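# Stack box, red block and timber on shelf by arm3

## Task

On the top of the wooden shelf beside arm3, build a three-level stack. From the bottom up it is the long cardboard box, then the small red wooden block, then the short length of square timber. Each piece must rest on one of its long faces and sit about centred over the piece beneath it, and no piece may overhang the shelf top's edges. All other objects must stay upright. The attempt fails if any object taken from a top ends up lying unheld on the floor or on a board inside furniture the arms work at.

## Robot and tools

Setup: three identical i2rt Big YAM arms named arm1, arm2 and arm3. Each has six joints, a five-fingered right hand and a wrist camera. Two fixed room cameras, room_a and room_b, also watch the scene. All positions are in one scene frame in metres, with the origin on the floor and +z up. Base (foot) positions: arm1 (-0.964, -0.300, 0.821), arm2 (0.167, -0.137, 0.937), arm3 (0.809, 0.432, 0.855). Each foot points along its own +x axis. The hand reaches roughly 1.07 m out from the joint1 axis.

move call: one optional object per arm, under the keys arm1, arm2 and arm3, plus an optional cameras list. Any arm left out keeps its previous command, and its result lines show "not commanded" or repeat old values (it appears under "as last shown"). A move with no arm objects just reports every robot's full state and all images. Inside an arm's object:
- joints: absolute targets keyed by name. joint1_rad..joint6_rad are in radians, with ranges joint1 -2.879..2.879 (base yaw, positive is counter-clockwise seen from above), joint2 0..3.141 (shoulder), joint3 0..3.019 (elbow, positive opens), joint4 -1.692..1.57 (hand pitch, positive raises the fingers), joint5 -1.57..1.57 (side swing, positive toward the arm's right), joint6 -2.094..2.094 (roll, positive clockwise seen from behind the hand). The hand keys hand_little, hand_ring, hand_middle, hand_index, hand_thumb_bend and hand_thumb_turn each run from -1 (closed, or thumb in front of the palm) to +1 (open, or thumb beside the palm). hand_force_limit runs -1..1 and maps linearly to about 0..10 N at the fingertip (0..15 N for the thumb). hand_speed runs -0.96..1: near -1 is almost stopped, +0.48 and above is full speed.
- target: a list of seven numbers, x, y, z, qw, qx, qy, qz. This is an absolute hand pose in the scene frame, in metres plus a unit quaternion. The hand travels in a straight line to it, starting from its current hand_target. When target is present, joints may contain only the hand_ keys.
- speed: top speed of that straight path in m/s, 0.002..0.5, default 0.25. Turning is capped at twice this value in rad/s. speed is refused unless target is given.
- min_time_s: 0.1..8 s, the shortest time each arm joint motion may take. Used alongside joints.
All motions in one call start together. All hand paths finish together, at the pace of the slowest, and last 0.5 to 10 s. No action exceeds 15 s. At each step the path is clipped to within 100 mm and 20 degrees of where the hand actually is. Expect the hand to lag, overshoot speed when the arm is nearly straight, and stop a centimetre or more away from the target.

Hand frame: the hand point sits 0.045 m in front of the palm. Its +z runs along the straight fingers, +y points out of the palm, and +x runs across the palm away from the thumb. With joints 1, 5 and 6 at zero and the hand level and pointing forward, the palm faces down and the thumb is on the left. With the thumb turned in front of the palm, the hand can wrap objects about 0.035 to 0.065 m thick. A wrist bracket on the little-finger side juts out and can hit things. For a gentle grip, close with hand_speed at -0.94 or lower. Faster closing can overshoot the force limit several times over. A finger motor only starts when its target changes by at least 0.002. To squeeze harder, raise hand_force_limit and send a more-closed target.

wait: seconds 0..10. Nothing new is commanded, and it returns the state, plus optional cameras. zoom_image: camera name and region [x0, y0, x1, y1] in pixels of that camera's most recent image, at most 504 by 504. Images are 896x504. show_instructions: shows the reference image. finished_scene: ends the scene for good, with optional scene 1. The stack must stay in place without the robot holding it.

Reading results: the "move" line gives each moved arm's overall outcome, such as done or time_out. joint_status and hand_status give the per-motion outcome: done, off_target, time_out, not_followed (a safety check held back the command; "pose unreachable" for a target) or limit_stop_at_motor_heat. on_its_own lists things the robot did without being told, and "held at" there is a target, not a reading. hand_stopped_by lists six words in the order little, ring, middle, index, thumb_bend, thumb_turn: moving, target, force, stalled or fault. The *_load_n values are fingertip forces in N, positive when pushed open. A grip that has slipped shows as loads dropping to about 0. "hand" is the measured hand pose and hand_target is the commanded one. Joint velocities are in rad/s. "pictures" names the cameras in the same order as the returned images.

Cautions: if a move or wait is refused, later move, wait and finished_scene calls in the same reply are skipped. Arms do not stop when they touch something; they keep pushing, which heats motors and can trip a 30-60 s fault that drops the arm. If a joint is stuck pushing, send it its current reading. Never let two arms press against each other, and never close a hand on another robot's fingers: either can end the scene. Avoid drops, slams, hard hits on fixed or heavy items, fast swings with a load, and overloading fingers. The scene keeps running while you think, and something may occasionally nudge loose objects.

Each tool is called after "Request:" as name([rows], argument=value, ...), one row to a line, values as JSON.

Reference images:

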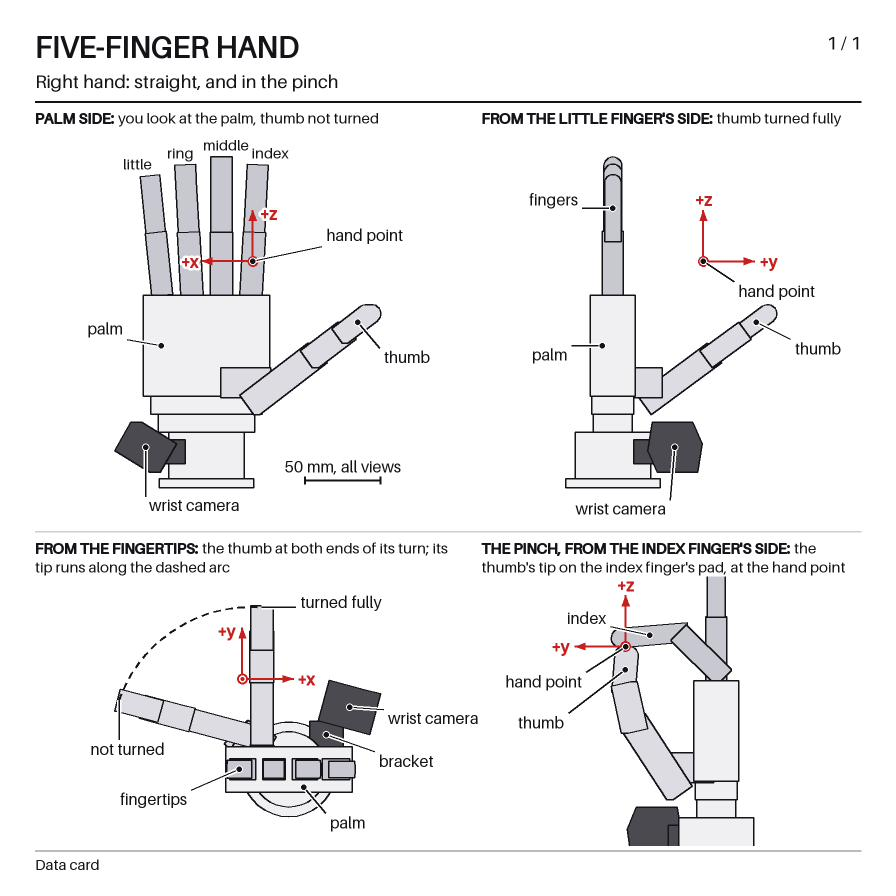

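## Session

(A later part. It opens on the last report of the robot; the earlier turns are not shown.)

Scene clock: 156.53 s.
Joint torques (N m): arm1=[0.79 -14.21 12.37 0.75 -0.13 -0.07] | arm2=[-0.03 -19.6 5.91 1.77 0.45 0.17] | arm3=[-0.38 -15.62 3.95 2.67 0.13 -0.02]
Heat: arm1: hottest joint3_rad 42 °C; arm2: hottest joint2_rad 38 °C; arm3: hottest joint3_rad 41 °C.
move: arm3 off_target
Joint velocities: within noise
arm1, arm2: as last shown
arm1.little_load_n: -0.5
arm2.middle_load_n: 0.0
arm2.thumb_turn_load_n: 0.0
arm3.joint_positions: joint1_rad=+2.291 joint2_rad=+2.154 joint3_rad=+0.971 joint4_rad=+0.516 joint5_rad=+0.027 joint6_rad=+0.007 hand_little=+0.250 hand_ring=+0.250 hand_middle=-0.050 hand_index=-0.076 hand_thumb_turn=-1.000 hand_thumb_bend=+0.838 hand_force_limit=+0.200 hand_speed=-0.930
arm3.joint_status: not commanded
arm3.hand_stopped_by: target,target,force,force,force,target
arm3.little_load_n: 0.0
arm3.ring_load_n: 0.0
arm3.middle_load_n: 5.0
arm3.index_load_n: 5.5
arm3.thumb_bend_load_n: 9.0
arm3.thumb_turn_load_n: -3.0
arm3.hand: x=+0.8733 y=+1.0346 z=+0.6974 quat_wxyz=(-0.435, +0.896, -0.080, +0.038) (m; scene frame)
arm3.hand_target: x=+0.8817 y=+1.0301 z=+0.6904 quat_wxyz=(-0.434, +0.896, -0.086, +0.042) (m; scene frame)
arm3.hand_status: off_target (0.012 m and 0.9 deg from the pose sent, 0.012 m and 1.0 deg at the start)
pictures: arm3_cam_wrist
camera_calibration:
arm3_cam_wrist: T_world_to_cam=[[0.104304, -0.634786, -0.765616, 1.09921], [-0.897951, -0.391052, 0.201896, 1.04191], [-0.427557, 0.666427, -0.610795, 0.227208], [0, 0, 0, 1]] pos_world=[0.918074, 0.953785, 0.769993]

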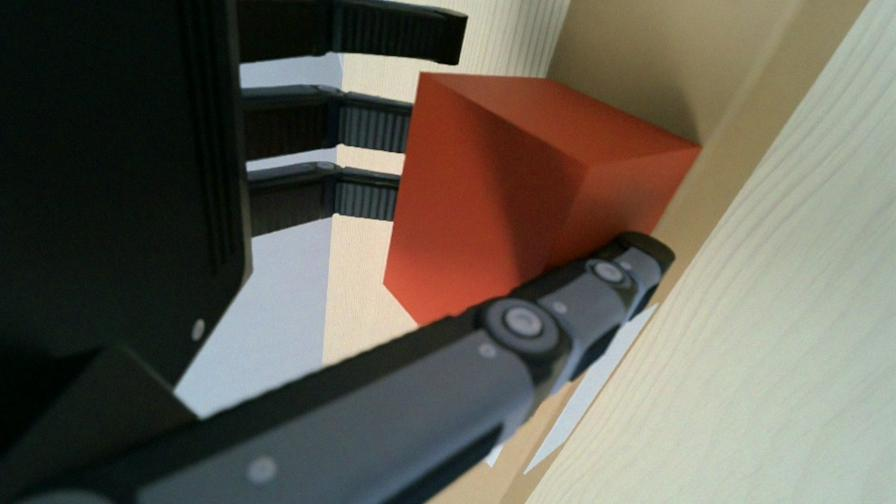

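Request:
move(arm3={"target": [0.882, 1.032, 0.697, 0.4341, -0.8961, 0.0863, -0.0418], "speed": 0.05})

Request:
move(arm3={"joints": {"hand_speed": -0.85, "hand_index": 0.28, "hand_middle": 0.28, "hand_thumb_bend": 1.0}}, cameras=["arm3_cam_wrist"])

Scene clock: 157.70 s.
Joint torques (N m): arm1=[0.85 -14.21 12.37 0.75 -0.13 -0.07] | arm2=[-0.15 -19.25 5.91 1.84 0.44 0.16] | arm3=[-0.32 -17.08 4.1 1.85 0.17 0]
Heat: arm1: hottest joint3_rad 42 °C; arm2: hottest joint2_rad 38 °C; arm3: hottest joint3_rad 41 °C.
move: arm3 done
Joint velocities: within noise
arm1: as last shown
arm1.little_load_n: 0.0
arm2.joint_positions: joint1_rad=-0.597 joint2_rad=+1.915 joint3_rad=+0.971 joint4_rad=+0.111 joint5_rad=+0.575 joint6_rad=+0.516 hand_little=+0.250 hand_ring=+0.250 hand_middle=+0.280 hand_index=+0.280 hand_thumb_turn=-1.000 hand_thumb_bend=+1.000 hand_force_limit=+0.200 hand_speed=-0.850
arm2.joint_status: not commanded
arm2.hand_stopped_by: target,target,target,target,target,target
arm2.little_load_n: 0.0
arm2.ring_load_n: 0.0
arm2.middle_load_n: 0.0
arm2.index_load_n: 0.0
arm2.thumb_bend_load_n: 0.0
arm2.thumb_turn_load_n: 0.0
arm2.hand: x=+0.1871 y=-0.7294 z=+0.8686 quat_wxyz=(+0.142, -0.270, -0.858, +0.412) (m; scene frame)
arm2.hand_target: x=+0.1893 y=-0.7310 z=+0.8805 quat_wxyz=(+0.136, -0.277, -0.854, +0.419) (m; scene frame)
arm2.hand_status: not commanded
arm3.joint_positions: joint1_rad=+2.291 joint2_rad=+2.154 joint3_rad=+0.971 joint4_rad=+0.516 joint5_rad=+0.027 joint6_rad=+0.007 hand_little=+0.250 hand_ring=+0.250 hand_middle=-0.050 hand_index=-0.076 hand_thumb_turn=-1.000 hand_thumb_bend=+0.838 hand_force_limit=+0.200 hand_speed=-0.930
arm3.joint_status: not commanded
arm3.hand_stopped_by: target,target,force,force,force,target
arm3.little_load_n: 0.0
arm3.ring_load_n: 0.0
arm3.middle_load_n: 5.0
arm3.index_load_n: 5.5
arm3.thumb_bend_load_n: 9.0
arm3.thumb_turn_load_n: -3.0
arm3.hand: x=+0.8733 y=+1.0346 z=+0.6974 quat_wxyz=(-0.435, +0.896, -0.080, +0.038) (m; scene frame)
arm3.hand_target: x=+0.8818 y=+1.0320 z=+0.6970 quat_wxyz=(-0.434, +0.896, -0.086, +0.042) (m; scene frame)
arm3.hand_status: done (0.009 m and 0.9 deg from the pose sent, 0.009 m and 0.9 deg at the start)
pictures: none

Scene clock: 159.03 s.
Joint torques (N m): arm1=[0.79 -14.21 12.36 0.76 -0.13 -0.07] | arm2=[0.32 -19.43 5.86 1.83 0.4 0.16] | arm3=[-0.32 -17.14 4.1 1.84 0.16 -0.02]
Heat: arm1: hottest joint3_rad 42 °C; arm2: hottest joint2_rad 38 °C; arm3: hottest joint3_rad 41 °C.
move: arm3 done
Joint velocities: within noise
arm1, arm2: as last shown
arm1.little_load_n: -0.5
arm3.joint_positions: joint1_rad=+2.291 joint2_rad=+2.154 joint3_rad=+0.971 joint4_rad=+0.516 joint5_rad=+0.027 joint6_rad=+0.007 hand_little=+0.250 hand_ring=+0.250 hand_middle=+0.280 hand_index=+0.280 hand_thumb_turn=-1.000 hand_thumb_bend=+1.000 hand_force_limit=+0.200 hand_speed=-0.850
arm3.joint_status: all done
arm3.hand_stopped_by: target,target,target,target,target,target
arm3.little_load_n: 0.0
arm3.ring_load_n: 0.0
arm3.middle_load_n: 0.0
arm3.index_load_n: 0.0
arm3.thumb_bend_load_n: 0.0
arm3.thumb_turn_load_n: 0.5
arm3.hand: x=+0.8733 y=+1.0346 z=+0.6974 quat_wxyz=(-0.435, +0.896, -0.080, +0.038) (m; scene frame)
arm3.hand_target: x=+0.8818 y=+1.0320 z=+0.6970 quat_wxyz=(-0.434, +0.896, -0.086, +0.042) (m; scene frame)
arm3.hand_status: not commanded
pictures: arm3_cam_wrist
camera_calibration:
arm3_cam_wrist: T_world_to_cam=[[0.104304, -0.634786, -0.765616, 1.09921], [-0.897951, -0.391052, 0.201896, 1.04191], [-0.427557, 0.666427, -0.610795, 0.227208], [0, 0, 0, 1]] pos_world=[0.918074, 0.953785, 0.769993]

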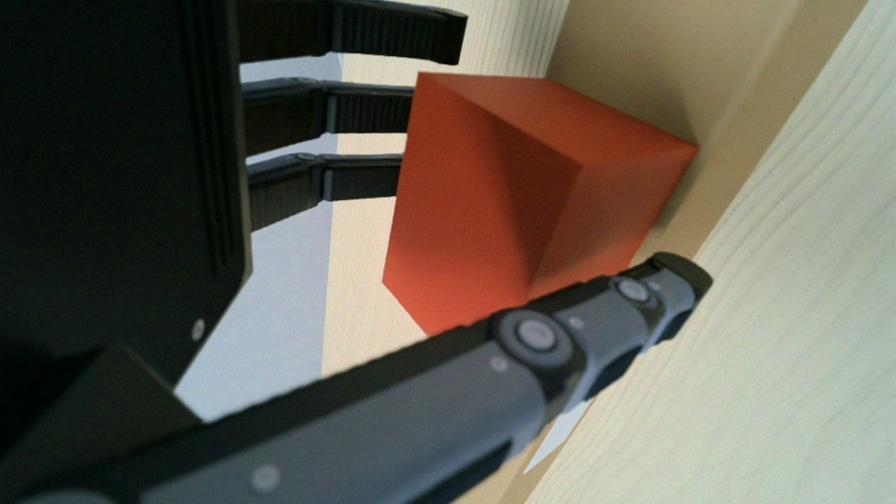

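Request:
move(arm3={"target": [0.882, 1.029, 0.80, 0.4341, -0.8961, 0.0863, -0.0418], "speed": 0.1}, cameras=["arm3_cam_wrist", "room_a", "room_b"])

Request:
zoom_image(camera="arm3_cam_wrist", region=[460, 0, 896, 360])

Scene clock: 161.03 s.
Joint torques (N m): arm1=[0.79 -14.15 12.36 0.76 -0.13 -0.07] | arm2=[0.15 -19.55 5.85 1.73 0.45 0.15] | arm3=[-0.21 -16.32 5.79 1.25 0.21 -0.01]
Heat: arm1: hottest joint3_rad 42 °C; arm2: hottest joint2_rad 38 °C; arm3: hottest joint3_rad 41 °C.
move: arm3 done
Joint velocities: within noise
arm1.joint_positions: joint1_rad=-0.606 joint2_rad=+1.573 joint3_rad=+0.876 joint4_rad=-0.018 joint5_rad=-0.217 joint6_rad=-0.156 hand_little=+0.250 hand_ring=+0.250 hand_middle=+0.280 hand_index=+0.280 hand_thumb_turn=-1.000 hand_thumb_bend=+1.000 hand_force_limit=+0.200 hand_speed=-0.850
arm1.joint_status: not commanded
arm1.hand_stopped_by: target,target,target,target,target,target
arm1.little_load_n: 0.0
arm1.ring_load_n: 0.0
arm1.middle_load_n: 0.0
arm1.index_load_n: 0.0
arm1.thumb_bend_load_n: 0.0
arm1.thumb_turn_load_n: 0.0
arm1.hand: x=-0.7795 y=+0.2081 z=+0.8639 quat_wxyz=(-0.421, +0.902, -0.093, +0.034) (m; scene frame)
arm1.hand_target: x=-0.7726 y=+0.2290 z=+0.8958 quat_wxyz=(-0.445, +0.890, -0.085, +0.042) (m; scene frame)
arm1.hand_status: not commanded
arm2: as last shown
arm3.joint_positions: joint1_rad=+2.291 joint2_rad=+1.898 joint3_rad=+0.943 joint4_rad=+0.292 joint5_rad=+0.027 joint6_rad=+0.007 hand_little=+0.250 hand_ring=+0.250 hand_middle=+0.280 hand_index=+0.280 hand_thumb_turn=-1.000 hand_thumb_bend=+1.000 hand_force_limit=+0.200 hand_speed=-0.850
arm3.joint_status: not commanded
arm3.hand_stopped_by: target,target,target,target,target,target
arm3.little_load_n: 0.0
arm3.ring_load_n: 0.0
arm3.middle_load_n: 0.0
arm3.index_load_n: 0.0
arm3.thumb_bend_load_n: 0.0
arm3.thumb_turn_load_n: 0.0
arm3.hand: x=+0.8742 y=+1.0325 z=+0.7982 quat_wxyz=(-0.437, +0.895, -0.080, +0.038) (m; scene frame)
arm3.hand_target: x=+0.8818 y=+1.0291 z=+0.7990 quat_wxyz=(-0.433, +0.896, -0.086, +0.042) (m; scene frame)
arm3.hand_status: done (0.009 m and 0.9 deg from the pose sent, 0.103 m and 0.9 deg at the start)
pictures: arm3_cam_wrist, room_a, room_b
camera_calibration:
arm3_cam_wrist: T_world_to_cam=[[0.104848, -0.631353, -0.768375, 1.17318], [-0.898086, -0.391962, 0.199517, 1.02445], [-0.427139, 0.669148, -0.608106, 0.285224], [0, 0, 0, 1]] pos_world=[0.918873, 0.951381, 0.870492]

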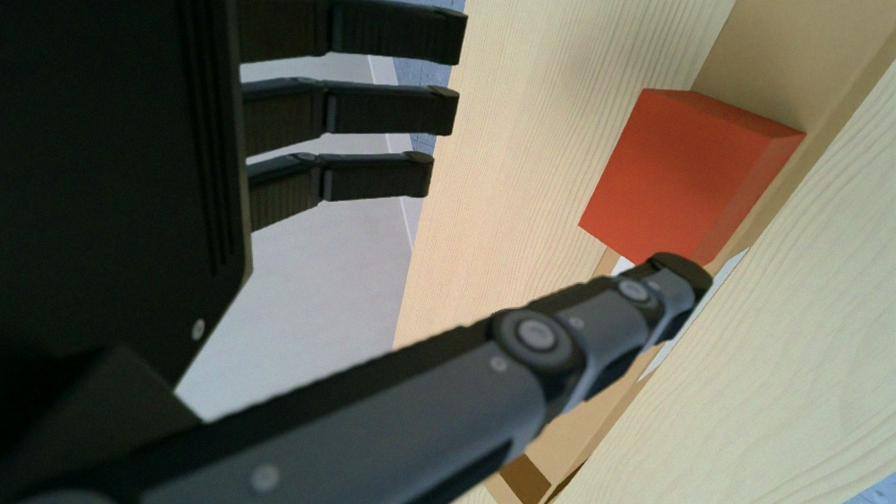

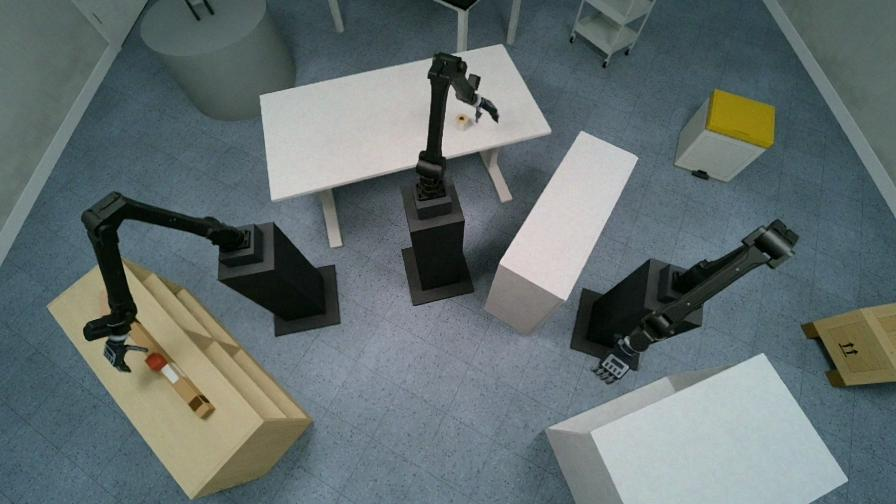

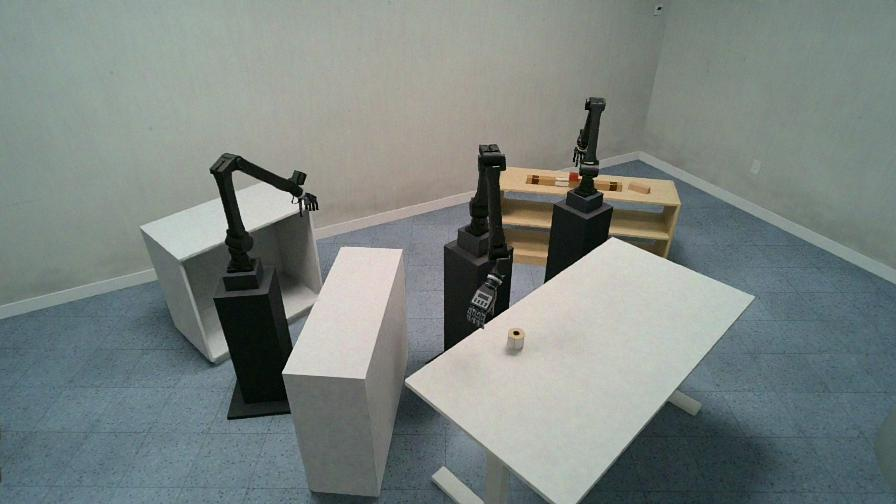

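Scaled by 1.156.

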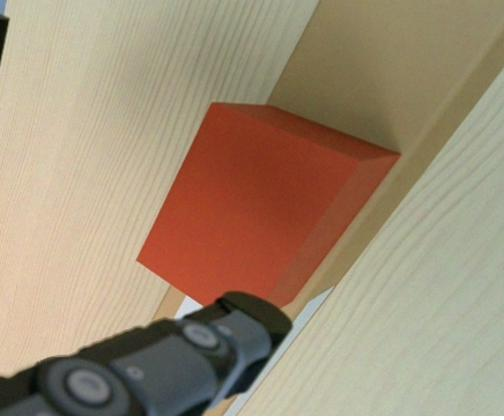

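Request:
zoom_image(camera="room_a", region=[80, 260, 240, 440])

Request:
zoom_image(camera="room_b", region=[510, 155, 670, 215])

Scaled by 2.800.

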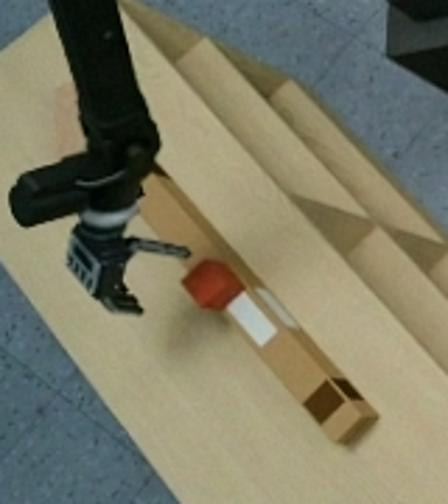

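Scaled by 3.150.

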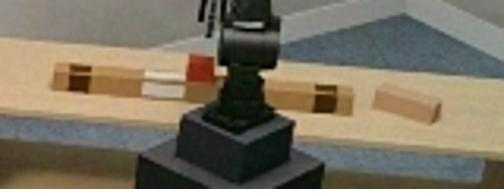

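Request:
move(arm3={"target": [1.343, 0.966, 0.77, 0.4082, -0.8464, 0.3081, -0.1486], "speed": 0.2}, cameras=["arm3_cam_wrist"])

Scene clock: 164.63 s.
Joint torques (N m): arm1=[0.79 -14.21 12.37 0.75 -0.13 -0.07] | arm2=[0.26 -19.14 5.79 1.72 0.44 0.17] | arm3=[0.79 -19.02 9.91 1.24 -0.08 -0.2]
Heat: arm1: hottest joint3_rad 42 °C; arm2: hottest joint2_rad 38 °C; arm3: hottest joint3_rad 41 °C.
move: arm3 off_target
Joint velocities: within noise
arm1, arm2: as last shown
arm3.joint_positions: joint1_rad=+1.599 joint2_rad=+2.194 joint3_rad=+1.432 joint4_rad=+0.090 joint5_rad=-0.106 joint6_rad=-0.071 hand_little=+0.250 hand_ring=+0.250 hand_middle=+0.280 hand_index=+0.280 hand_thumb_turn=-1.000 hand_thumb_bend=+1.000 hand_force_limit=+0.200 hand_speed=-0.850
arm3.joint_status: not commanded
arm3.hand_stopped_by: target,target,target,target,target,target
arm3.little_load_n: -0.5
arm3.ring_load_n: 0.0
arm3.middle_load_n: 0.0
arm3.index_load_n: 0.0
arm3.thumb_bend_load_n: 0.0
arm3.thumb_turn_load_n: 0.0
arm3.hand: x=+1.3317 y=+0.9606 z=+0.7715 quat_wxyz=(-0.410, +0.842, -0.320, +0.143) (m; scene frame)
arm3.hand_target: x=+1.3411 y=+0.9650 z=+0.7685 quat_wxyz=(-0.409, +0.845, -0.313, +0.147) (m; scene frame)
arm3.hand_status: off_target (0.013 m and 1.6 deg from the pose sent, 0.474 m and 29.9 deg at the start)
pictures: arm3_cam_wrist
camera_calibration:
arm3_cam_wrist: T_world_to_cam=[[-0.251024, -0.592141, -0.765739, 1.49345], [-0.967276, 0.123263, 0.221774, 0.992631], [-0.0369337, 0.796351, -0.603706, -0.132646], [0, 0, 0, 1]] pos_world=[1.33014, 0.867609, 0.843373]

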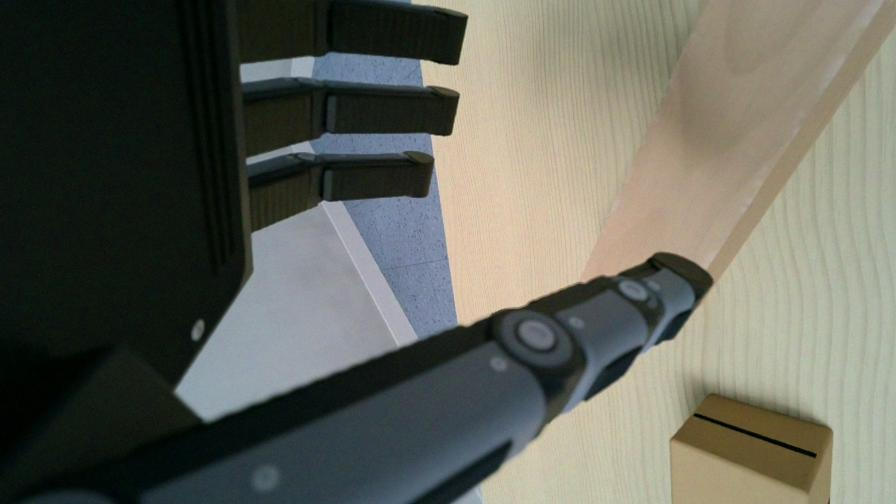

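Request:
zoom_image(camera="arm3_cam_wrist", region=[560, 0, 896, 330])

Scaled by 1.500.

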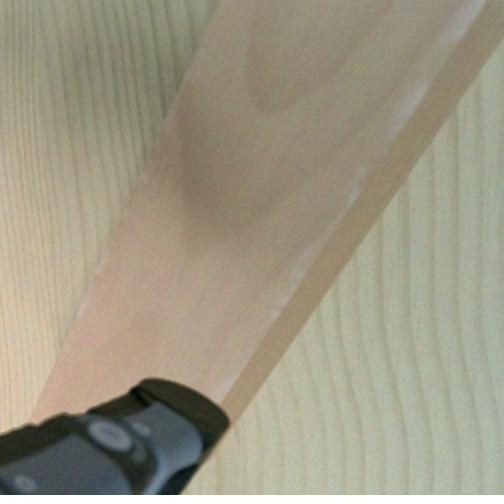

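Request:
move(arm3={"target": [1.338, 0.959, 0.695, 0.4082, -0.8464, 0.3081, -0.1486], "speed": 0.12}, cameras=["arm3_cam_wrist"])

Scene clock: 167.97 s.
Joint torques (N m): arm1=[0.79 -14.21 12.37 0.76 -0.13 -0.07] | arm2=[0.15 -19.43 5.93 1.88 0.46 0.15] | arm3=[0.32 -19.96 8.42 2.67 -0.13 -0.22]
Heat: arm1: hottest joint3_rad 42 °C; arm2: hottest joint2_rad 39 °C; arm3: hottest joint3_rad 41 °C.
move: arm3 off_target
Joint velocities: within noise
arm1, arm2: as last shown
arm3.joint_positions: joint1_rad=+1.599 joint2_rad=+2.326 joint3_rad=+1.432 joint4_rad=+0.190 joint5_rad=-0.109 joint6_rad=-0.083 hand_little=+0.250 hand_ring=+0.250 hand_middle=+0.280 hand_index=+0.280 hand_thumb_turn=-1.000 hand_thumb_bend=+1.000 hand_force_limit=+0.200 hand_speed=-0.850
arm3.joint_status: not commanded
arm3.hand_stopped_by: target,target,target,target,target,target
arm3.little_load_n: 0.0
arm3.ring_load_n: 0.0
arm3.middle_load_n: 0.0
arm3.index_load_n: 0.0
arm3.thumb_bend_load_n: 0.0
arm3.thumb_turn_load_n: 0.0
arm3.hand: x=+1.3224 y=+0.9530 z=+0.6934 quat_wxyz=(-0.397, +0.850, -0.317, +0.138) (m; scene frame)
arm3.hand_target: x=+1.3368 y=+0.9581 z=+0.6959 quat_wxyz=(-0.408, +0.847, -0.308, +0.148) (m; scene frame)
arm3.hand_status: off_target (0.017 m and 2.2 deg from the pose sent, 0.077 m and 1.6 deg at the start)
pictures: arm3_cam_wrist
camera_calibration:
arm3_cam_wrist: T_world_to_cam=[[-0.258365, -0.61443, -0.745469, 1.44377], [-0.964404, 0.11906, 0.236112, 0.992074], [-0.0563192, 0.779936, -0.62332, -0.119312], [0, 0, 0, 1]] pos_world=[1.32306, 0.862037, 0.767677]

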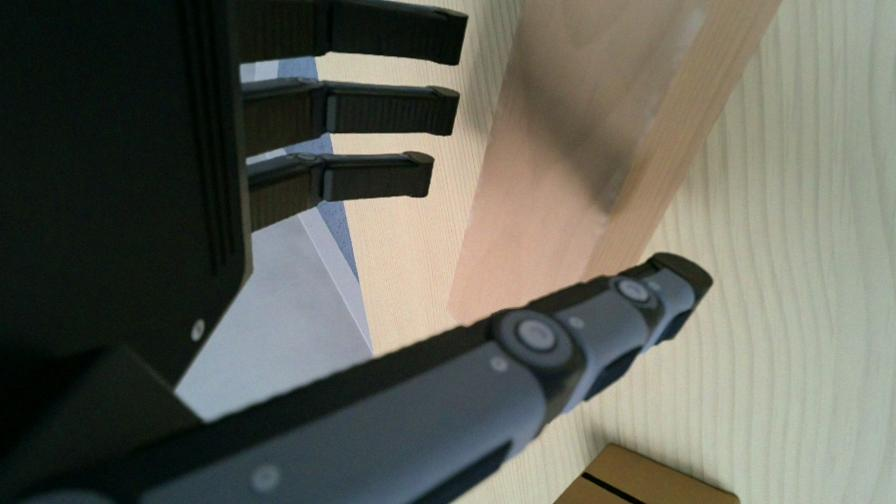

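Request:
move(arm3={"target": [1.338, 0.966, 0.652, 0.4082, -0.8464, 0.3081, -0.1486], "speed": 0.08}, cameras=["arm3_cam_wrist"])

Scene clock: 170.03 s.
Joint torques (N m): arm1=[0.79 -14.21 12.36 0.76 -0.13 -0.07] | arm2=[-0.03 -19.31 5.82 1.74 0.47 0.18] | arm3=[0.85 -20.01 8.43 2.63 0.15 -0.16]
Heat: arm1: hottest joint3_rad 42 °C; arm2: hottest joint2_rad 39 °C; arm3: hottest joint3_rad 41 °C.
move: arm3 off_target
Joint velocities: within noise
arm1, arm2: as last shown
arm1.ring_load_n: 0.5
arm3.joint_positions: joint1_rad=+1.599 joint2_rad=+2.420 joint3_rad=+1.477 joint4_rad=+0.242 joint5_rad=-0.109 joint6_rad=-0.083 hand_little=+0.250 hand_ring=+0.250 hand_middle=+0.280 hand_index=+0.280 hand_thumb_turn=-1.000 hand_thumb_bend=+1.000 hand_force_limit=+0.200 hand_speed=-0.850
arm3.joint_status: not commanded
arm3.hand_stopped_by: target,target,target,target,target,target
arm3.little_load_n: 0.0
arm3.ring_load_n: 0.0
arm3.middle_load_n: 0.0
arm3.index_load_n: 0.0
arm3.thumb_bend_load_n: 0.0
arm3.thumb_turn_load_n: 0.0
arm3.hand: x=+1.3263 y=+0.9570 z=+0.6526 quat_wxyz=(-0.398, +0.850, -0.317, +0.138) (m; scene frame)
arm3.hand_target: x=+1.3374 y=+0.9653 z=+0.6525 quat_wxyz=(-0.408, +0.846, -0.308, +0.149) (m; scene frame)
arm3.hand_status: off_target (0.015 m and 2.0 deg from the pose sent, 0.046 m and 2.2 deg at the start)
pictures: arm3_cam_wrist
camera_calibration:
arm3_cam_wrist: T_world_to_cam=[[-0.256608, -0.612882, -0.747347, 1.41419], [-0.964955, 0.118537, 0.234117, 1.0075], [-0.054898, 0.781233, -0.621821, -0.151719], [0, 0, 0, 1]] pos_world=[1.32676, 0.865836, 0.726677]

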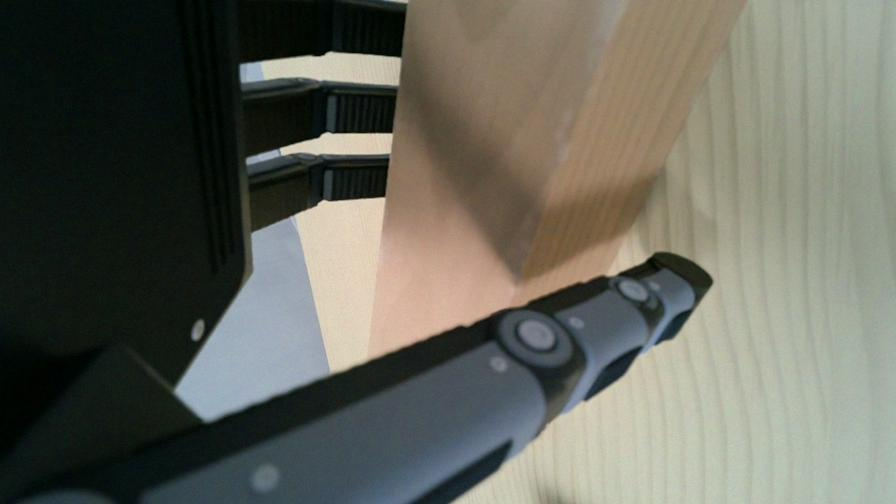

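Request:
move(arm3={"joints": {"hand_speed": -0.93, "hand_force_limit": 0.5, "hand_index": -0.4, "hand_middle": -0.4, "hand_thumb_bend": 0.3}}, cameras=["arm3_cam_wrist"])

Scene clock: 173.27 s.
Joint torques (N m): arm1=[0.79 -14.15 12.37 0.77 -0.13 -0.07] | arm2=[0.15 -19.25 5.78 1.84 0.44 0.2] | arm3=[0.91 -20.01 8.43 2.63 0.16 -0.16]
Heat: arm1: hottest joint3_rad 42 °C; arm2: hottest joint2_rad 39 °C; arm3: hottest joint3_rad 41 °C.
move: arm3 off_target
Joint velocities: within noise
arm1, arm2: as last shown
arm1.little_load_n: -0.5
arm1.ring_load_n: 0.0
arm1.middle_load_n: 0.5
arm1.thumb_bend_load_n: -0.5
arm3.joint_positions: joint1_rad=+1.600 joint2_rad=+2.420 joint3_rad=+1.477 joint4_rad=+0.242 joint5_rad=-0.109 joint6_rad=-0.086 hand_little=+0.250 hand_ring=+0.250 hand_middle=-0.032 hand_index=-0.072 hand_thumb_turn=-1.000 hand_thumb_bend=+0.829 hand_force_limit=+0.500 hand_speed=-0.930
arm3.joint_status: hand_middle off_target (ended at -0.032, target -0.400); hand_index off_target (ended at -0.072, target -0.400); hand_thumb_bend off_target (ended at +0.829, target +0.300); the others done
arm3.hand_stopped_by: target,target,force,force,force,target
arm3.little_load_n: 0.0
arm3.ring_load_n: 0.0
arm3.middle_load_n: 6.0
arm3.index_load_n: 8.0
arm3.thumb_bend_load_n: 12.5
arm3.thumb_turn_load_n: -1.0
arm3.hand: x=+1.3256 y=+0.9577 z=+0.6525 quat_wxyz=(-0.398, +0.851, -0.315, +0.139) (m; scene frame)
arm3.hand_target: x=+1.3367 y=+0.9660 z=+0.6524 quat_wxyz=(-0.408, +0.847, -0.306, +0.149) (m; scene frame)
arm3.hand_status: not commanded
pictures: arm3_cam_wrist
camera_calibration:
arm3_cam_wrist: T_world_to_cam=[[-0.253148, -0.614889, -0.746879, 1.41131], [-0.965779, 0.11557, 0.232196, 1.012], [-0.0564584, 0.780099, -0.623103, -0.148312], [0, 0, 0, 1]] pos_world=[1.32626, 0.86654, 0.72668]

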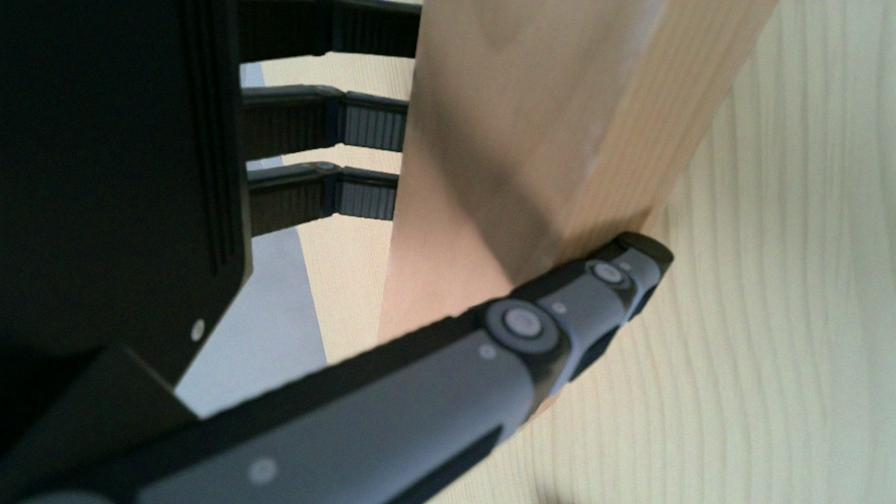

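Request:
move(arm3={"target": [1.335, 0.960, 0.825, 0.4082, -0.8464, 0.3081, -0.1486], "speed": 0.12}, cameras=["arm3_cam_wrist"])

Request:
move(arm3={"target": [0.887, 1.036, 0.825, 0.4341, -0.8961, 0.0863, -0.0418], "speed": 0.12}, cameras=["arm3_cam_wrist", "room_a"])

Scene clock: 176.87 s.
Joint torques (N m): arm1=[0.79 -14.21 12.37 0.76 -0.13 -0.07] | arm2=[0.56 -19.9 5.78 1.77 0.45 0.19] | arm3=[0.67 -22.42 8.02 1.46 0.11 -0.14]
Heat: arm1: hottest joint3_rad 42 °C; arm2: hottest joint2_rad 39 °C; arm3: hottest joint3_rad 41 °C.
move: arm3 off_target
Joint velocities: within noise
arm1, arm2: as last shown
arm1.little_load_n: 0.0
arm1.middle_load_n: 0.0
arm1.thumb_bend_load_n: 0.0
arm3.joint_positions: joint1_rad=+1.599 joint2_rad=+2.128 joint3_rad=+1.449 joint4_rad=-0.010 joint5_rad=-0.108 joint6_rad=-0.089 hand_little=+0.250 hand_ring=+0.250 hand_middle=-0.032 hand_index=-0.072 hand_thumb_turn=-1.000 hand_thumb_bend=+0.829 hand_force_limit=+0.500 hand_speed=-0.930
arm3.joint_status: not commanded
arm3.hand_stopped_by: target,target,force,force,force,target
arm3.little_load_n: 0.0
arm3.ring_load_n: 0.0
arm3.middle_load_n: 6.5
arm3.index_load_n: 7.5
arm3.thumb_bend_load_n: 12.5
arm3.thumb_turn_load_n: -2.0
arm3.hand: x=+1.3318 y=+0.9590 z=+0.8097 quat_wxyz=(-0.402, +0.848, -0.313, +0.143) (m; scene frame)
arm3.hand_target: x=+1.3371 y=+0.9598 z=+0.8235 quat_wxyz=(-0.407, +0.847, -0.308, +0.150) (m; scene frame)
arm3.hand_status: off_target (0.016 m and 1.2 deg from the pose sent, 0.173 m and 1.9 deg at the start)
pictures: arm3_cam_wrist
camera_calibration:
arm3_cam_wrist: T_world_to_cam=[[-0.244995, -0.61025, -0.753374, 1.52115], [-0.968307, 0.115086, 0.221668, 0.993691], [-0.0485699, 0.783805, -0.619105, -0.0683968], [0, 0, 0, 1]] pos_world=[1.33155, 0.867534, 0.883384]

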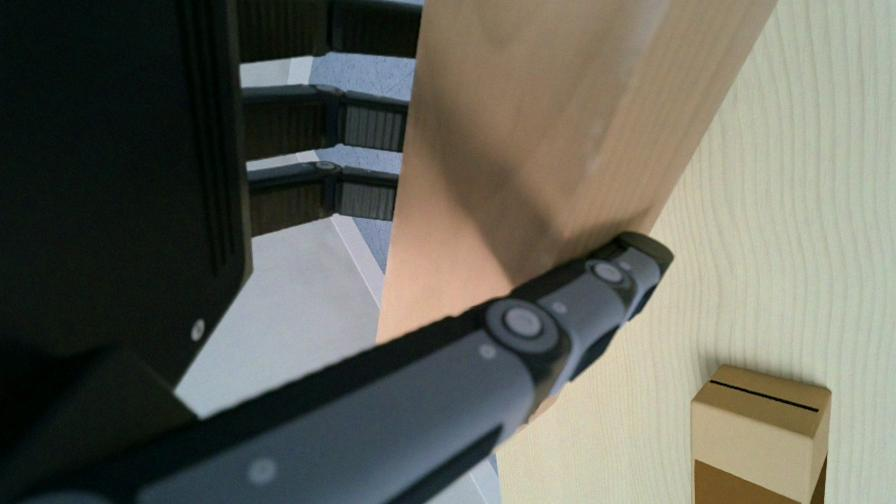

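Scene clock: 181.63 s.
Joint torques (N m): arm1=[0.73 -14.21 12.37 0.76 -0.13 -0.07] | arm2=[0.21 -19.31 5.85 1.87 0.45 0.15] | arm3=[1.38 -17.61 6.54 2.91 0.19 0.21]
Heat: arm1: hottest joint3_rad 42 °C; arm2: hottest joint2_rad 39 °C; arm3: hottest joint3_rad 41 °C.
move: arm3 off_target
Joint velocities: within noise
arm1: as last shown
arm2.joint_positions: joint1_rad=-0.597 joint2_rad=+1.915 joint3_rad=+0.971 joint4_rad=+0.111 joint5_rad=+0.575 joint6_rad=+0.516 hand_little=+0.250 hand_ring=+0.250 hand_middle=+0.280 hand_index=+0.280 hand_thumb_turn=-1.000 hand_thumb_bend=+1.000 hand_force_limit=+0.200 hand_speed=-0.850
arm2.joint_status: not commanded
arm2.hand_stopped_by: target,target,target,target,target,target
arm2.little_load_n: 0.0
arm2.ring_load_n: 0.0
arm2.middle_load_n: 0.0
arm2.index_load_n: 0.0
arm2.thumb_bend_load_n: 0.0
arm2.thumb_turn_load_n: 0.0
arm2.hand: x=+0.1871 y=-0.7294 z=+0.8686 quat_wxyz=(+0.142, -0.270, -0.858, +0.412) (m; scene frame)
arm2.hand_target: x=+0.1893 y=-0.7310 z=+0.8805 quat_wxyz=(+0.136, -0.277, -0.854, +0.419) (m; scene frame)
arm2.hand_status: not commanded
arm3.joint_positions: joint1_rad=+2.263 joint2_rad=+1.864 joint3_rad=+0.972 joint4_rad=+0.171 joint5_rad=+0.026 joint6_rad=-0.029 hand_little=+0.250 hand_ring=+0.250 hand_middle=-0.032 hand_index=-0.072 hand_thumb_turn=-1.000 hand_thumb_bend=+0.829 hand_force_limit=+0.500 hand_speed=-0.930
arm3.joint_status: not commanded
arm3.hand_stopped_by: target,target,force,force,force,target
arm3.little_load_n: 0.0
arm3.ring_load_n: 0.0
arm3.middle_load_n: 6.5
arm3.index_load_n: 7.5
arm3.thumb_bend_load_n: 12.5
arm3.thumb_turn_load_n: -1.5
arm3.hand: x=+0.8917 y=+1.0244 z=+0.8080 quat_wxyz=(-0.410, +0.908, -0.076, +0.049) (m; scene frame)
arm3.hand_target: x=+0.8892 y=+1.0365 z=+0.8269 quat_wxyz=(-0.433, +0.896, -0.083, +0.046) (m; scene frame)
arm3.hand_status: off_target (0.021 m and 3.5 deg from the pose sent, 0.452 m and 29.3 deg at the start)
pictures: arm3_cam_wrist, room_a
camera_calibration:
arm3_cam_wrist: T_world_to_cam=[[0.116231, -0.678608, -0.725245, 1.17704], [-0.902494, -0.377054, 0.208169, 1.01676], [-0.414722, 0.630334, -0.656266, 0.371699], [0, 0, 0, 1]] pos_world=[0.934959, 0.94783, 0.885921]

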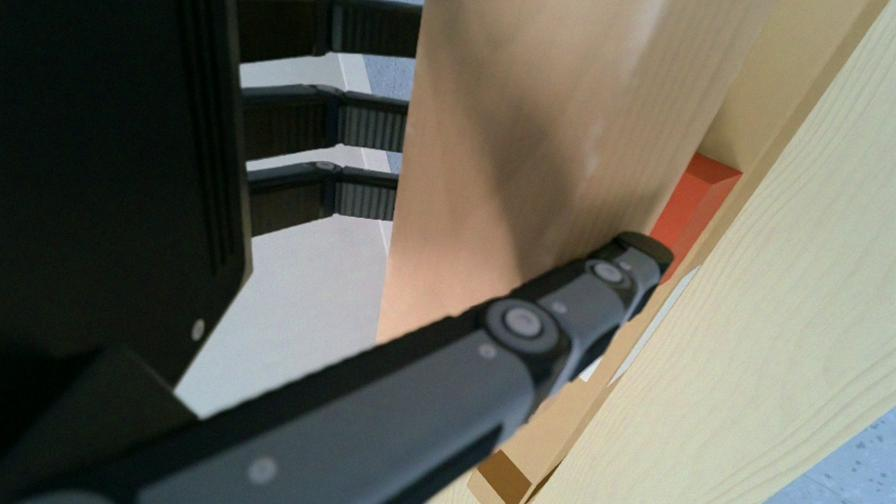

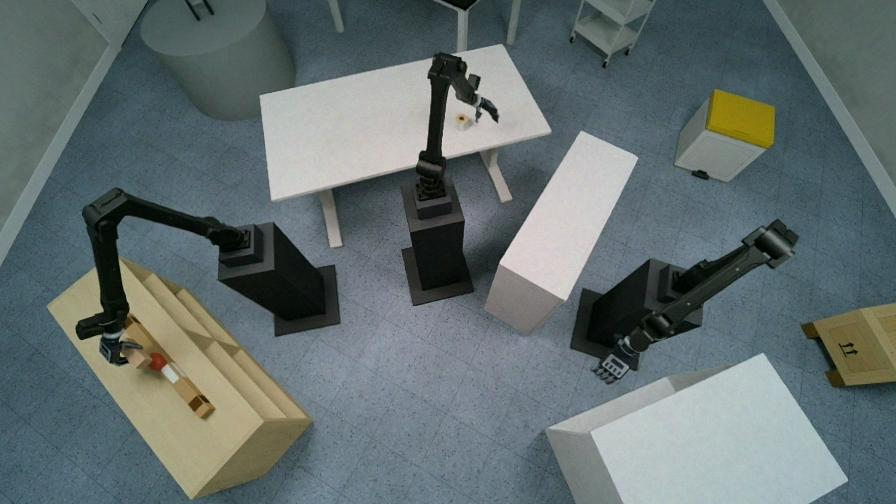

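Request:
zoom_image(camera="arm3_cam_wrist", region=[600, 100, 800, 320])

Scaled by 2.291.

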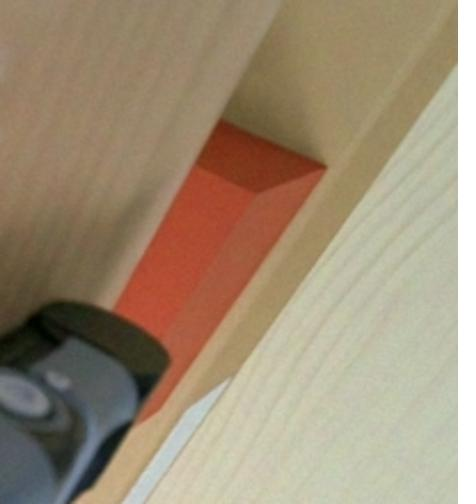

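Request:
move(arm3={"target": [0.878, 1.041, 0.783, 0.4341, -0.8961, 0.0863, -0.0418], "speed": 0.08}, cameras=["arm3_cam_wrist"])

Request:
zoom_image(camera="arm3_cam_wrist", region=[560, 0, 800, 320])

Scene clock: 184.20 s.
Joint torques (N m): arm1=[0.85 -14.21 12.37 0.75 -0.13 -0.07] | arm2=[-0.26 -19.19 5.78 1.83 0.4 0.18] | arm3=[1.9 -15.62 6.24 3.02 0.28 0.21]
Heat: arm1: hottest joint3_rad 42 °C; arm2: hottest joint2_rad 39 °C; arm3: hottest joint3_rad 41 °C.
move: arm3 off_target
Joint velocities: within noise
arm1, arm2: as last shown
arm2.ring_load_n: 0.5
arm3.joint_positions: joint1_rad=+2.275 joint2_rad=+1.943 joint3_rad=+0.966 joint4_rad=+0.279 joint5_rad=+0.027 joint6_rad=-0.008 hand_little=+0.250 hand_ring=+0.250 hand_middle=-0.032 hand_index=-0.072 hand_thumb_turn=-1.000 hand_thumb_bend=+0.829 hand_force_limit=+0.500 hand_speed=-0.930
arm3.joint_status: not commanded
arm3.hand_stopped_by: target,target,force,force,force,target
arm3.little_load_n: 0.0
arm3.ring_load_n: 0.0
arm3.middle_load_n: 6.0
arm3.index_load_n: 7.5
arm3.thumb_bend_load_n: 12.5
arm3.thumb_turn_load_n: -2.0
arm3.hand: x=+0.8841 y=+1.0314 z=+0.7784 quat_wxyz=(-0.421, +0.903, -0.080, +0.044) (m; scene frame)
arm3.hand_target: x=+0.8772 y=+1.0407 z=+0.7829 quat_wxyz=(-0.434, +0.896, -0.085, +0.039) (m; scene frame)
arm3.hand_status: off_target (0.012 m and 1.9 deg from the pose sent, 0.033 m and 3.5 deg at the start)
pictures: arm3_cam_wrist
camera_calibration:
arm3_cam_wrist: T_world_to_cam=[[0.105953, -0.660018, -0.743741, 1.16563], [-0.901399, -0.379538, 0.208401, 1.02014], [-0.419827, 0.648326, -0.635153, 0.314217], [0, 0, 0, 1]] pos_world=[0.927967, 0.952806, 0.853906]

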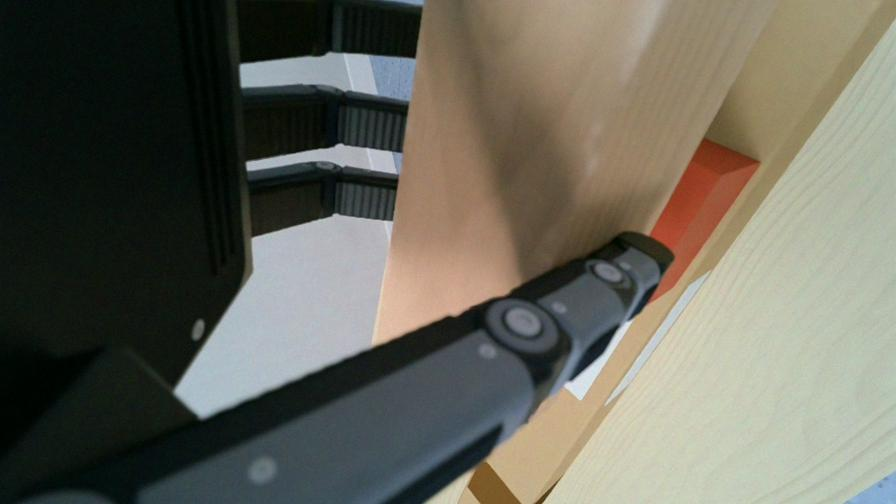

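Scaled by 1.575.

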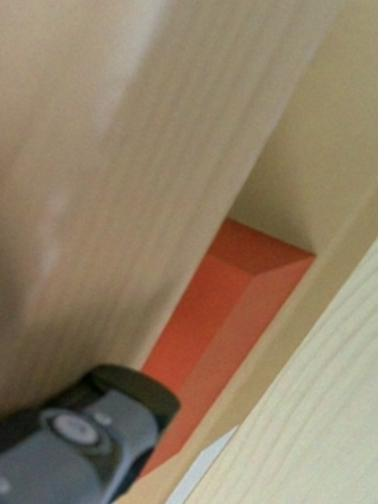

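Request:
move(arm3={"target": [0.8715, 1.038, 0.762, 0.4341, -0.8961, 0.0863, -0.0418], "speed": 0.05}, cameras=["arm3_cam_wrist"])

Request:
zoom_image(camera="arm3_cam_wrist", region=[560, 0, 800, 320])

Scene clock: 186.07 s.
Joint torques (N m): arm1=[0.79 -14.21 12.37 0.76 -0.13 -0.07] | arm2=[0.21 -19.37 5.87 1.73 0.43 0.16] | arm3=[1.9 -15.56 5.7 3.02 0.3 0.21]
Heat: arm1: hottest joint3_rad 42 °C; arm2: hottest joint2_rad 39 °C; arm3: hottest joint3_rad 41 °C.
move: arm3 done
Joint velocities: within noise
arm1.joint_positions: joint1_rad=-0.606 joint2_rad=+1.573 joint3_rad=+0.876 joint4_rad=-0.018 joint5_rad=-0.217 joint6_rad=-0.156 hand_little=+0.250 hand_ring=+0.250 hand_middle=+0.280 hand_index=+0.280 hand_thumb_turn=-1.000 hand_thumb_bend=+1.000 hand_force_limit=+0.200 hand_speed=-0.850
arm1.joint_status: not commanded
arm1.hand_stopped_by: target,target,target,target,target,target
arm1.little_load_n: 0.0
arm1.ring_load_n: 0.0
arm1.middle_load_n: 0.0
arm1.index_load_n: -0.5
arm1.thumb_bend_load_n: 0.0
arm1.thumb_turn_load_n: 0.0
arm1.hand: x=-0.7795 y=+0.2081 z=+0.8639 quat_wxyz=(-0.421, +0.902, -0.093, +0.034) (m; scene frame)
arm1.hand_target: x=-0.7726 y=+0.2290 z=+0.8958 quat_wxyz=(-0.445, +0.890, -0.085, +0.042) (m; scene frame)
arm1.hand_status: not commanded
arm2: as last shown
arm2.ring_load_n: 0.0
arm3.joint_positions: joint1_rad=+2.288 joint2_rad=+1.982 joint3_rad=+0.957 joint4_rad=+0.335 joint5_rad=+0.044 joint6_rad=+0.000 hand_little=+0.250 hand_ring=+0.250 hand_middle=-0.032 hand_index=-0.072 hand_thumb_turn=-1.000 hand_thumb_bend=+0.829 hand_force_limit=+0.500 hand_speed=-0.930
arm3.joint_status: not commanded
arm3.hand_stopped_by: target,target,force,force,force,target
arm3.little_load_n: 0.0
arm3.ring_load_n: 0.0
arm3.middle_load_n: 6.5
arm3.index_load_n: 7.5
arm3.thumb_bend_load_n: 12.5
arm3.thumb_turn_load_n: -2.0
arm3.hand: x=+0.8792 y=+1.0312 z=+0.7613 quat_wxyz=(-0.424, +0.901, -0.081, +0.047) (m; scene frame)
arm3.hand_target: x=+0.8716 y=+1.0387 z=+0.7634 quat_wxyz=(-0.435, +0.895, -0.086, +0.042) (m; scene frame)
arm3.hand_status: done (0.010 m and 1.5 deg from the pose sent, 0.022 m and 1.9 deg at the start)
pictures: arm3_cam_wrist
camera_calibration:
arm3_cam_wrist: T_world_to_cam=[[0.106886, -0.655422, -0.747661, 1.15069], [-0.904793, -0.375881, 0.200159, 1.02469], [-0.41222, 0.655084, -0.633198, 0.286304], [0, 0, 0, 1]] pos_world=[0.922161, 0.951795, 0.836511]

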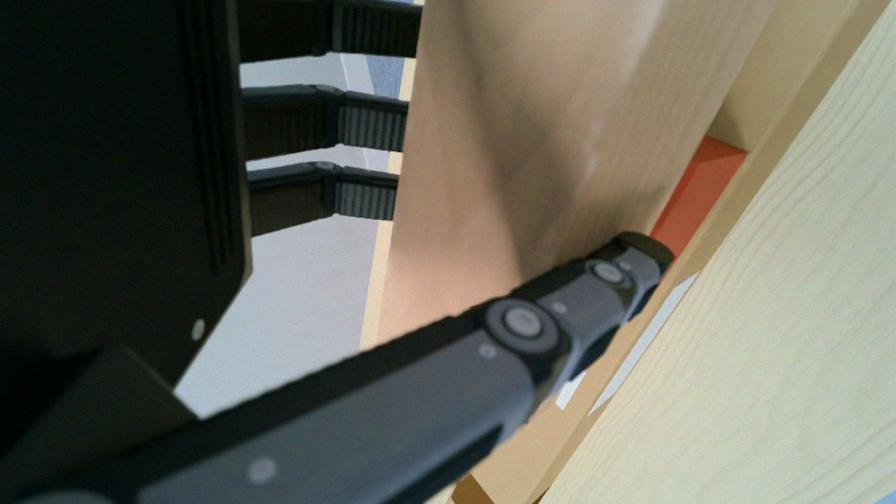

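Scaled by 1.575.

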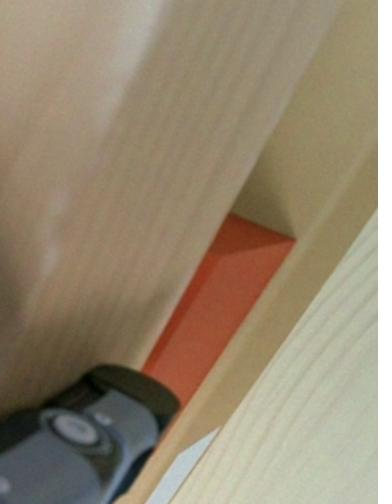

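Request:
move(arm3={"target": [0.8715, 1.038, 0.752, 0.4341, -0.8961, 0.0863, -0.0418], "speed": 0.04}, cameras=["arm3_cam_wrist"])

Request:
zoom_image(camera="arm3_cam_wrist", region=[560, 0, 800, 320])

Scene clock: 187.40 s.
Joint torques (N m): arm1=[0.73 -14.21 12.36 0.75 -0.13 -0.07] | arm2=[0.26 -19.19 5.76 1.85 0.44 0.15] | arm3=[1.85 -15.5 5.56 2.99 0.25 0.21]
Heat: arm1: hottest joint3_rad 42 °C; arm2: hottest joint2_rad 39 °C; arm3: hottest joint3_rad 41 °C.
move: arm3 off_target
Joint velocities: within noise
arm1, arm2: as last shown
arm1.index_load_n: 0.0
arm2.thumb_turn_load_n: 0.5
arm3.joint_positions: joint1_rad=+2.288 joint2_rad=+2.007 joint3_rad=+0.957 joint4_rad=+0.357 joint5_rad=+0.044 joint6_rad=+0.000 hand_little=+0.250 hand_ring=+0.250 hand_middle=-0.032 hand_index=-0.072 hand_thumb_turn=-1.000 hand_thumb_bend=+0.829 hand_force_limit=+0.500 hand_speed=-0.930
arm3.joint_status: not commanded
arm3.hand_stopped_by: target,target,force,force,force,target
arm3.little_load_n: 0.0
arm3.ring_load_n: 0.0
arm3.middle_load_n: 6.0
arm3.index_load_n: 8.0
arm3.thumb_bend_load_n: 12.5
arm3.thumb_turn_load_n: -2.0
arm3.hand: x=+0.8789 y=+1.0303 z=+0.7507 quat_wxyz=(-0.423, +0.901, -0.081, +0.047) (m; scene frame)
arm3.hand_target: x=+0.8715 y=+1.0374 z=+0.7517 quat_wxyz=(-0.433, +0.896, -0.086, +0.042) (m; scene frame)
arm3.hand_status: off_target (0.011 m and 1.7 deg from the pose sent, 0.014 m and 1.5 deg at the start)
pictures: arm3_cam_wrist
camera_calibration:
arm3_cam_wrist: T_world_to_cam=[[0.106514, -0.657682, -0.745727, 1.14337], [-0.904659, -0.375325, 0.201798, 1.02432], [-0.412609, 0.653135, -0.634956, 0.283758], [0, 0, 0, 1]] pos_world=[0.921961, 0.951097, 0.826111]

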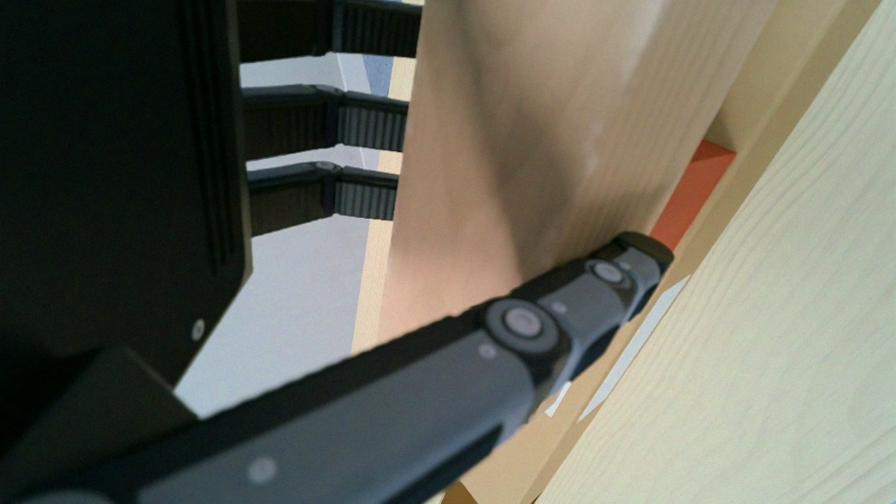

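Scaled by 1.575.

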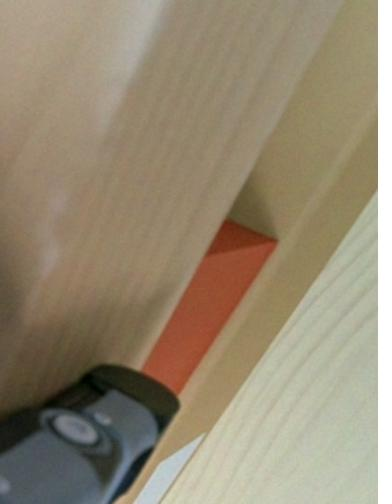

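Request:
move(arm3={"target": [0.8715, 1.038, 0.745, 0.4341, -0.8961, 0.0863, -0.0418], "speed": 0.04}, cameras=["arm3_cam_wrist"])

Request:
zoom_image(camera="arm3_cam_wrist", region=[560, 0, 800, 320])

Scene clock: 188.63 s.
Joint torques (N m): arm1=[0.79 -14.21 12.36 0.76 -0.13 -0.07] | arm2=[0.03 -19.19 5.94 1.76 0.44 0.17] | arm3=[1.9 -15.27 5.57 3 0.25 0.19]
Heat: arm1: hottest joint3_rad 42 °C; arm2: hottest joint2_rad 39 °C; arm3: hottest joint3_rad 41 °C.
move: arm3 done
Joint velocities: within noise
arm1, arm2: as last shown
arm2.thumb_turn_load_n: 0.0
arm3.joint_positions: joint1_rad=+2.288 joint2_rad=+2.022 joint3_rad=+0.957 joint4_rad=+0.375 joint5_rad=+0.044 joint6_rad=+0.001 hand_little=+0.250 hand_ring=+0.250 hand_middle=-0.032 hand_index=-0.072 hand_thumb_turn=-1.000 hand_thumb_bend=+0.829 hand_force_limit=+0.500 hand_speed=-0.930
arm3.joint_status: not commanded
arm3.hand_stopped_by: target,target,force,force,force,target
arm3.little_load_n: 0.0
arm3.ring_load_n: 0.0
arm3.middle_load_n: 6.5
arm3.index_load_n: 7.0
arm3.thumb_bend_load_n: 12.5
arm3.thumb_turn_load_n: -2.0
arm3.hand: x=+0.8788 y=+1.0307 z=+0.7449 quat_wxyz=(-0.424, +0.901, -0.082, +0.047) (m; scene frame)
arm3.hand_target: x=+0.8716 y=+1.0377 z=+0.7448 quat_wxyz=(-0.434, +0.896, -0.086, +0.042) (m; scene frame)
arm3.hand_status: done (0.010 m and 1.5 deg from the pose sent, 0.012 m and 1.7 deg at the start)
pictures: arm3_cam_wrist
camera_calibration:
arm3_cam_wrist: T_world_to_cam=[[0.105342, -0.655297, -0.74799, 1.13971], [-0.904921, -0.375052, 0.201131, 1.02596], [-0.412336, 0.655684, -0.632501, 0.275048], [0, 0, 0, 1]] pos_world=[0.921762, 0.951293, 0.820109]

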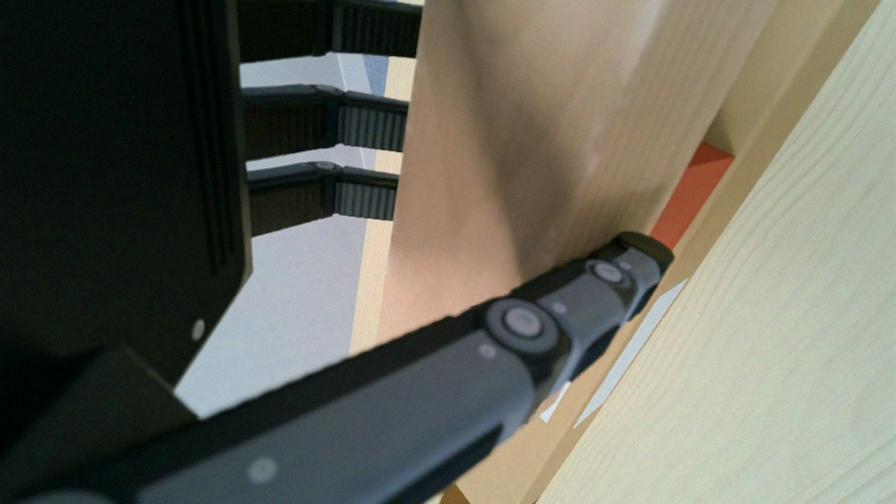

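Scaled by 1.575.

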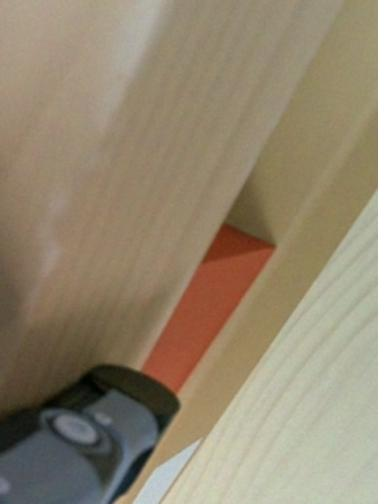

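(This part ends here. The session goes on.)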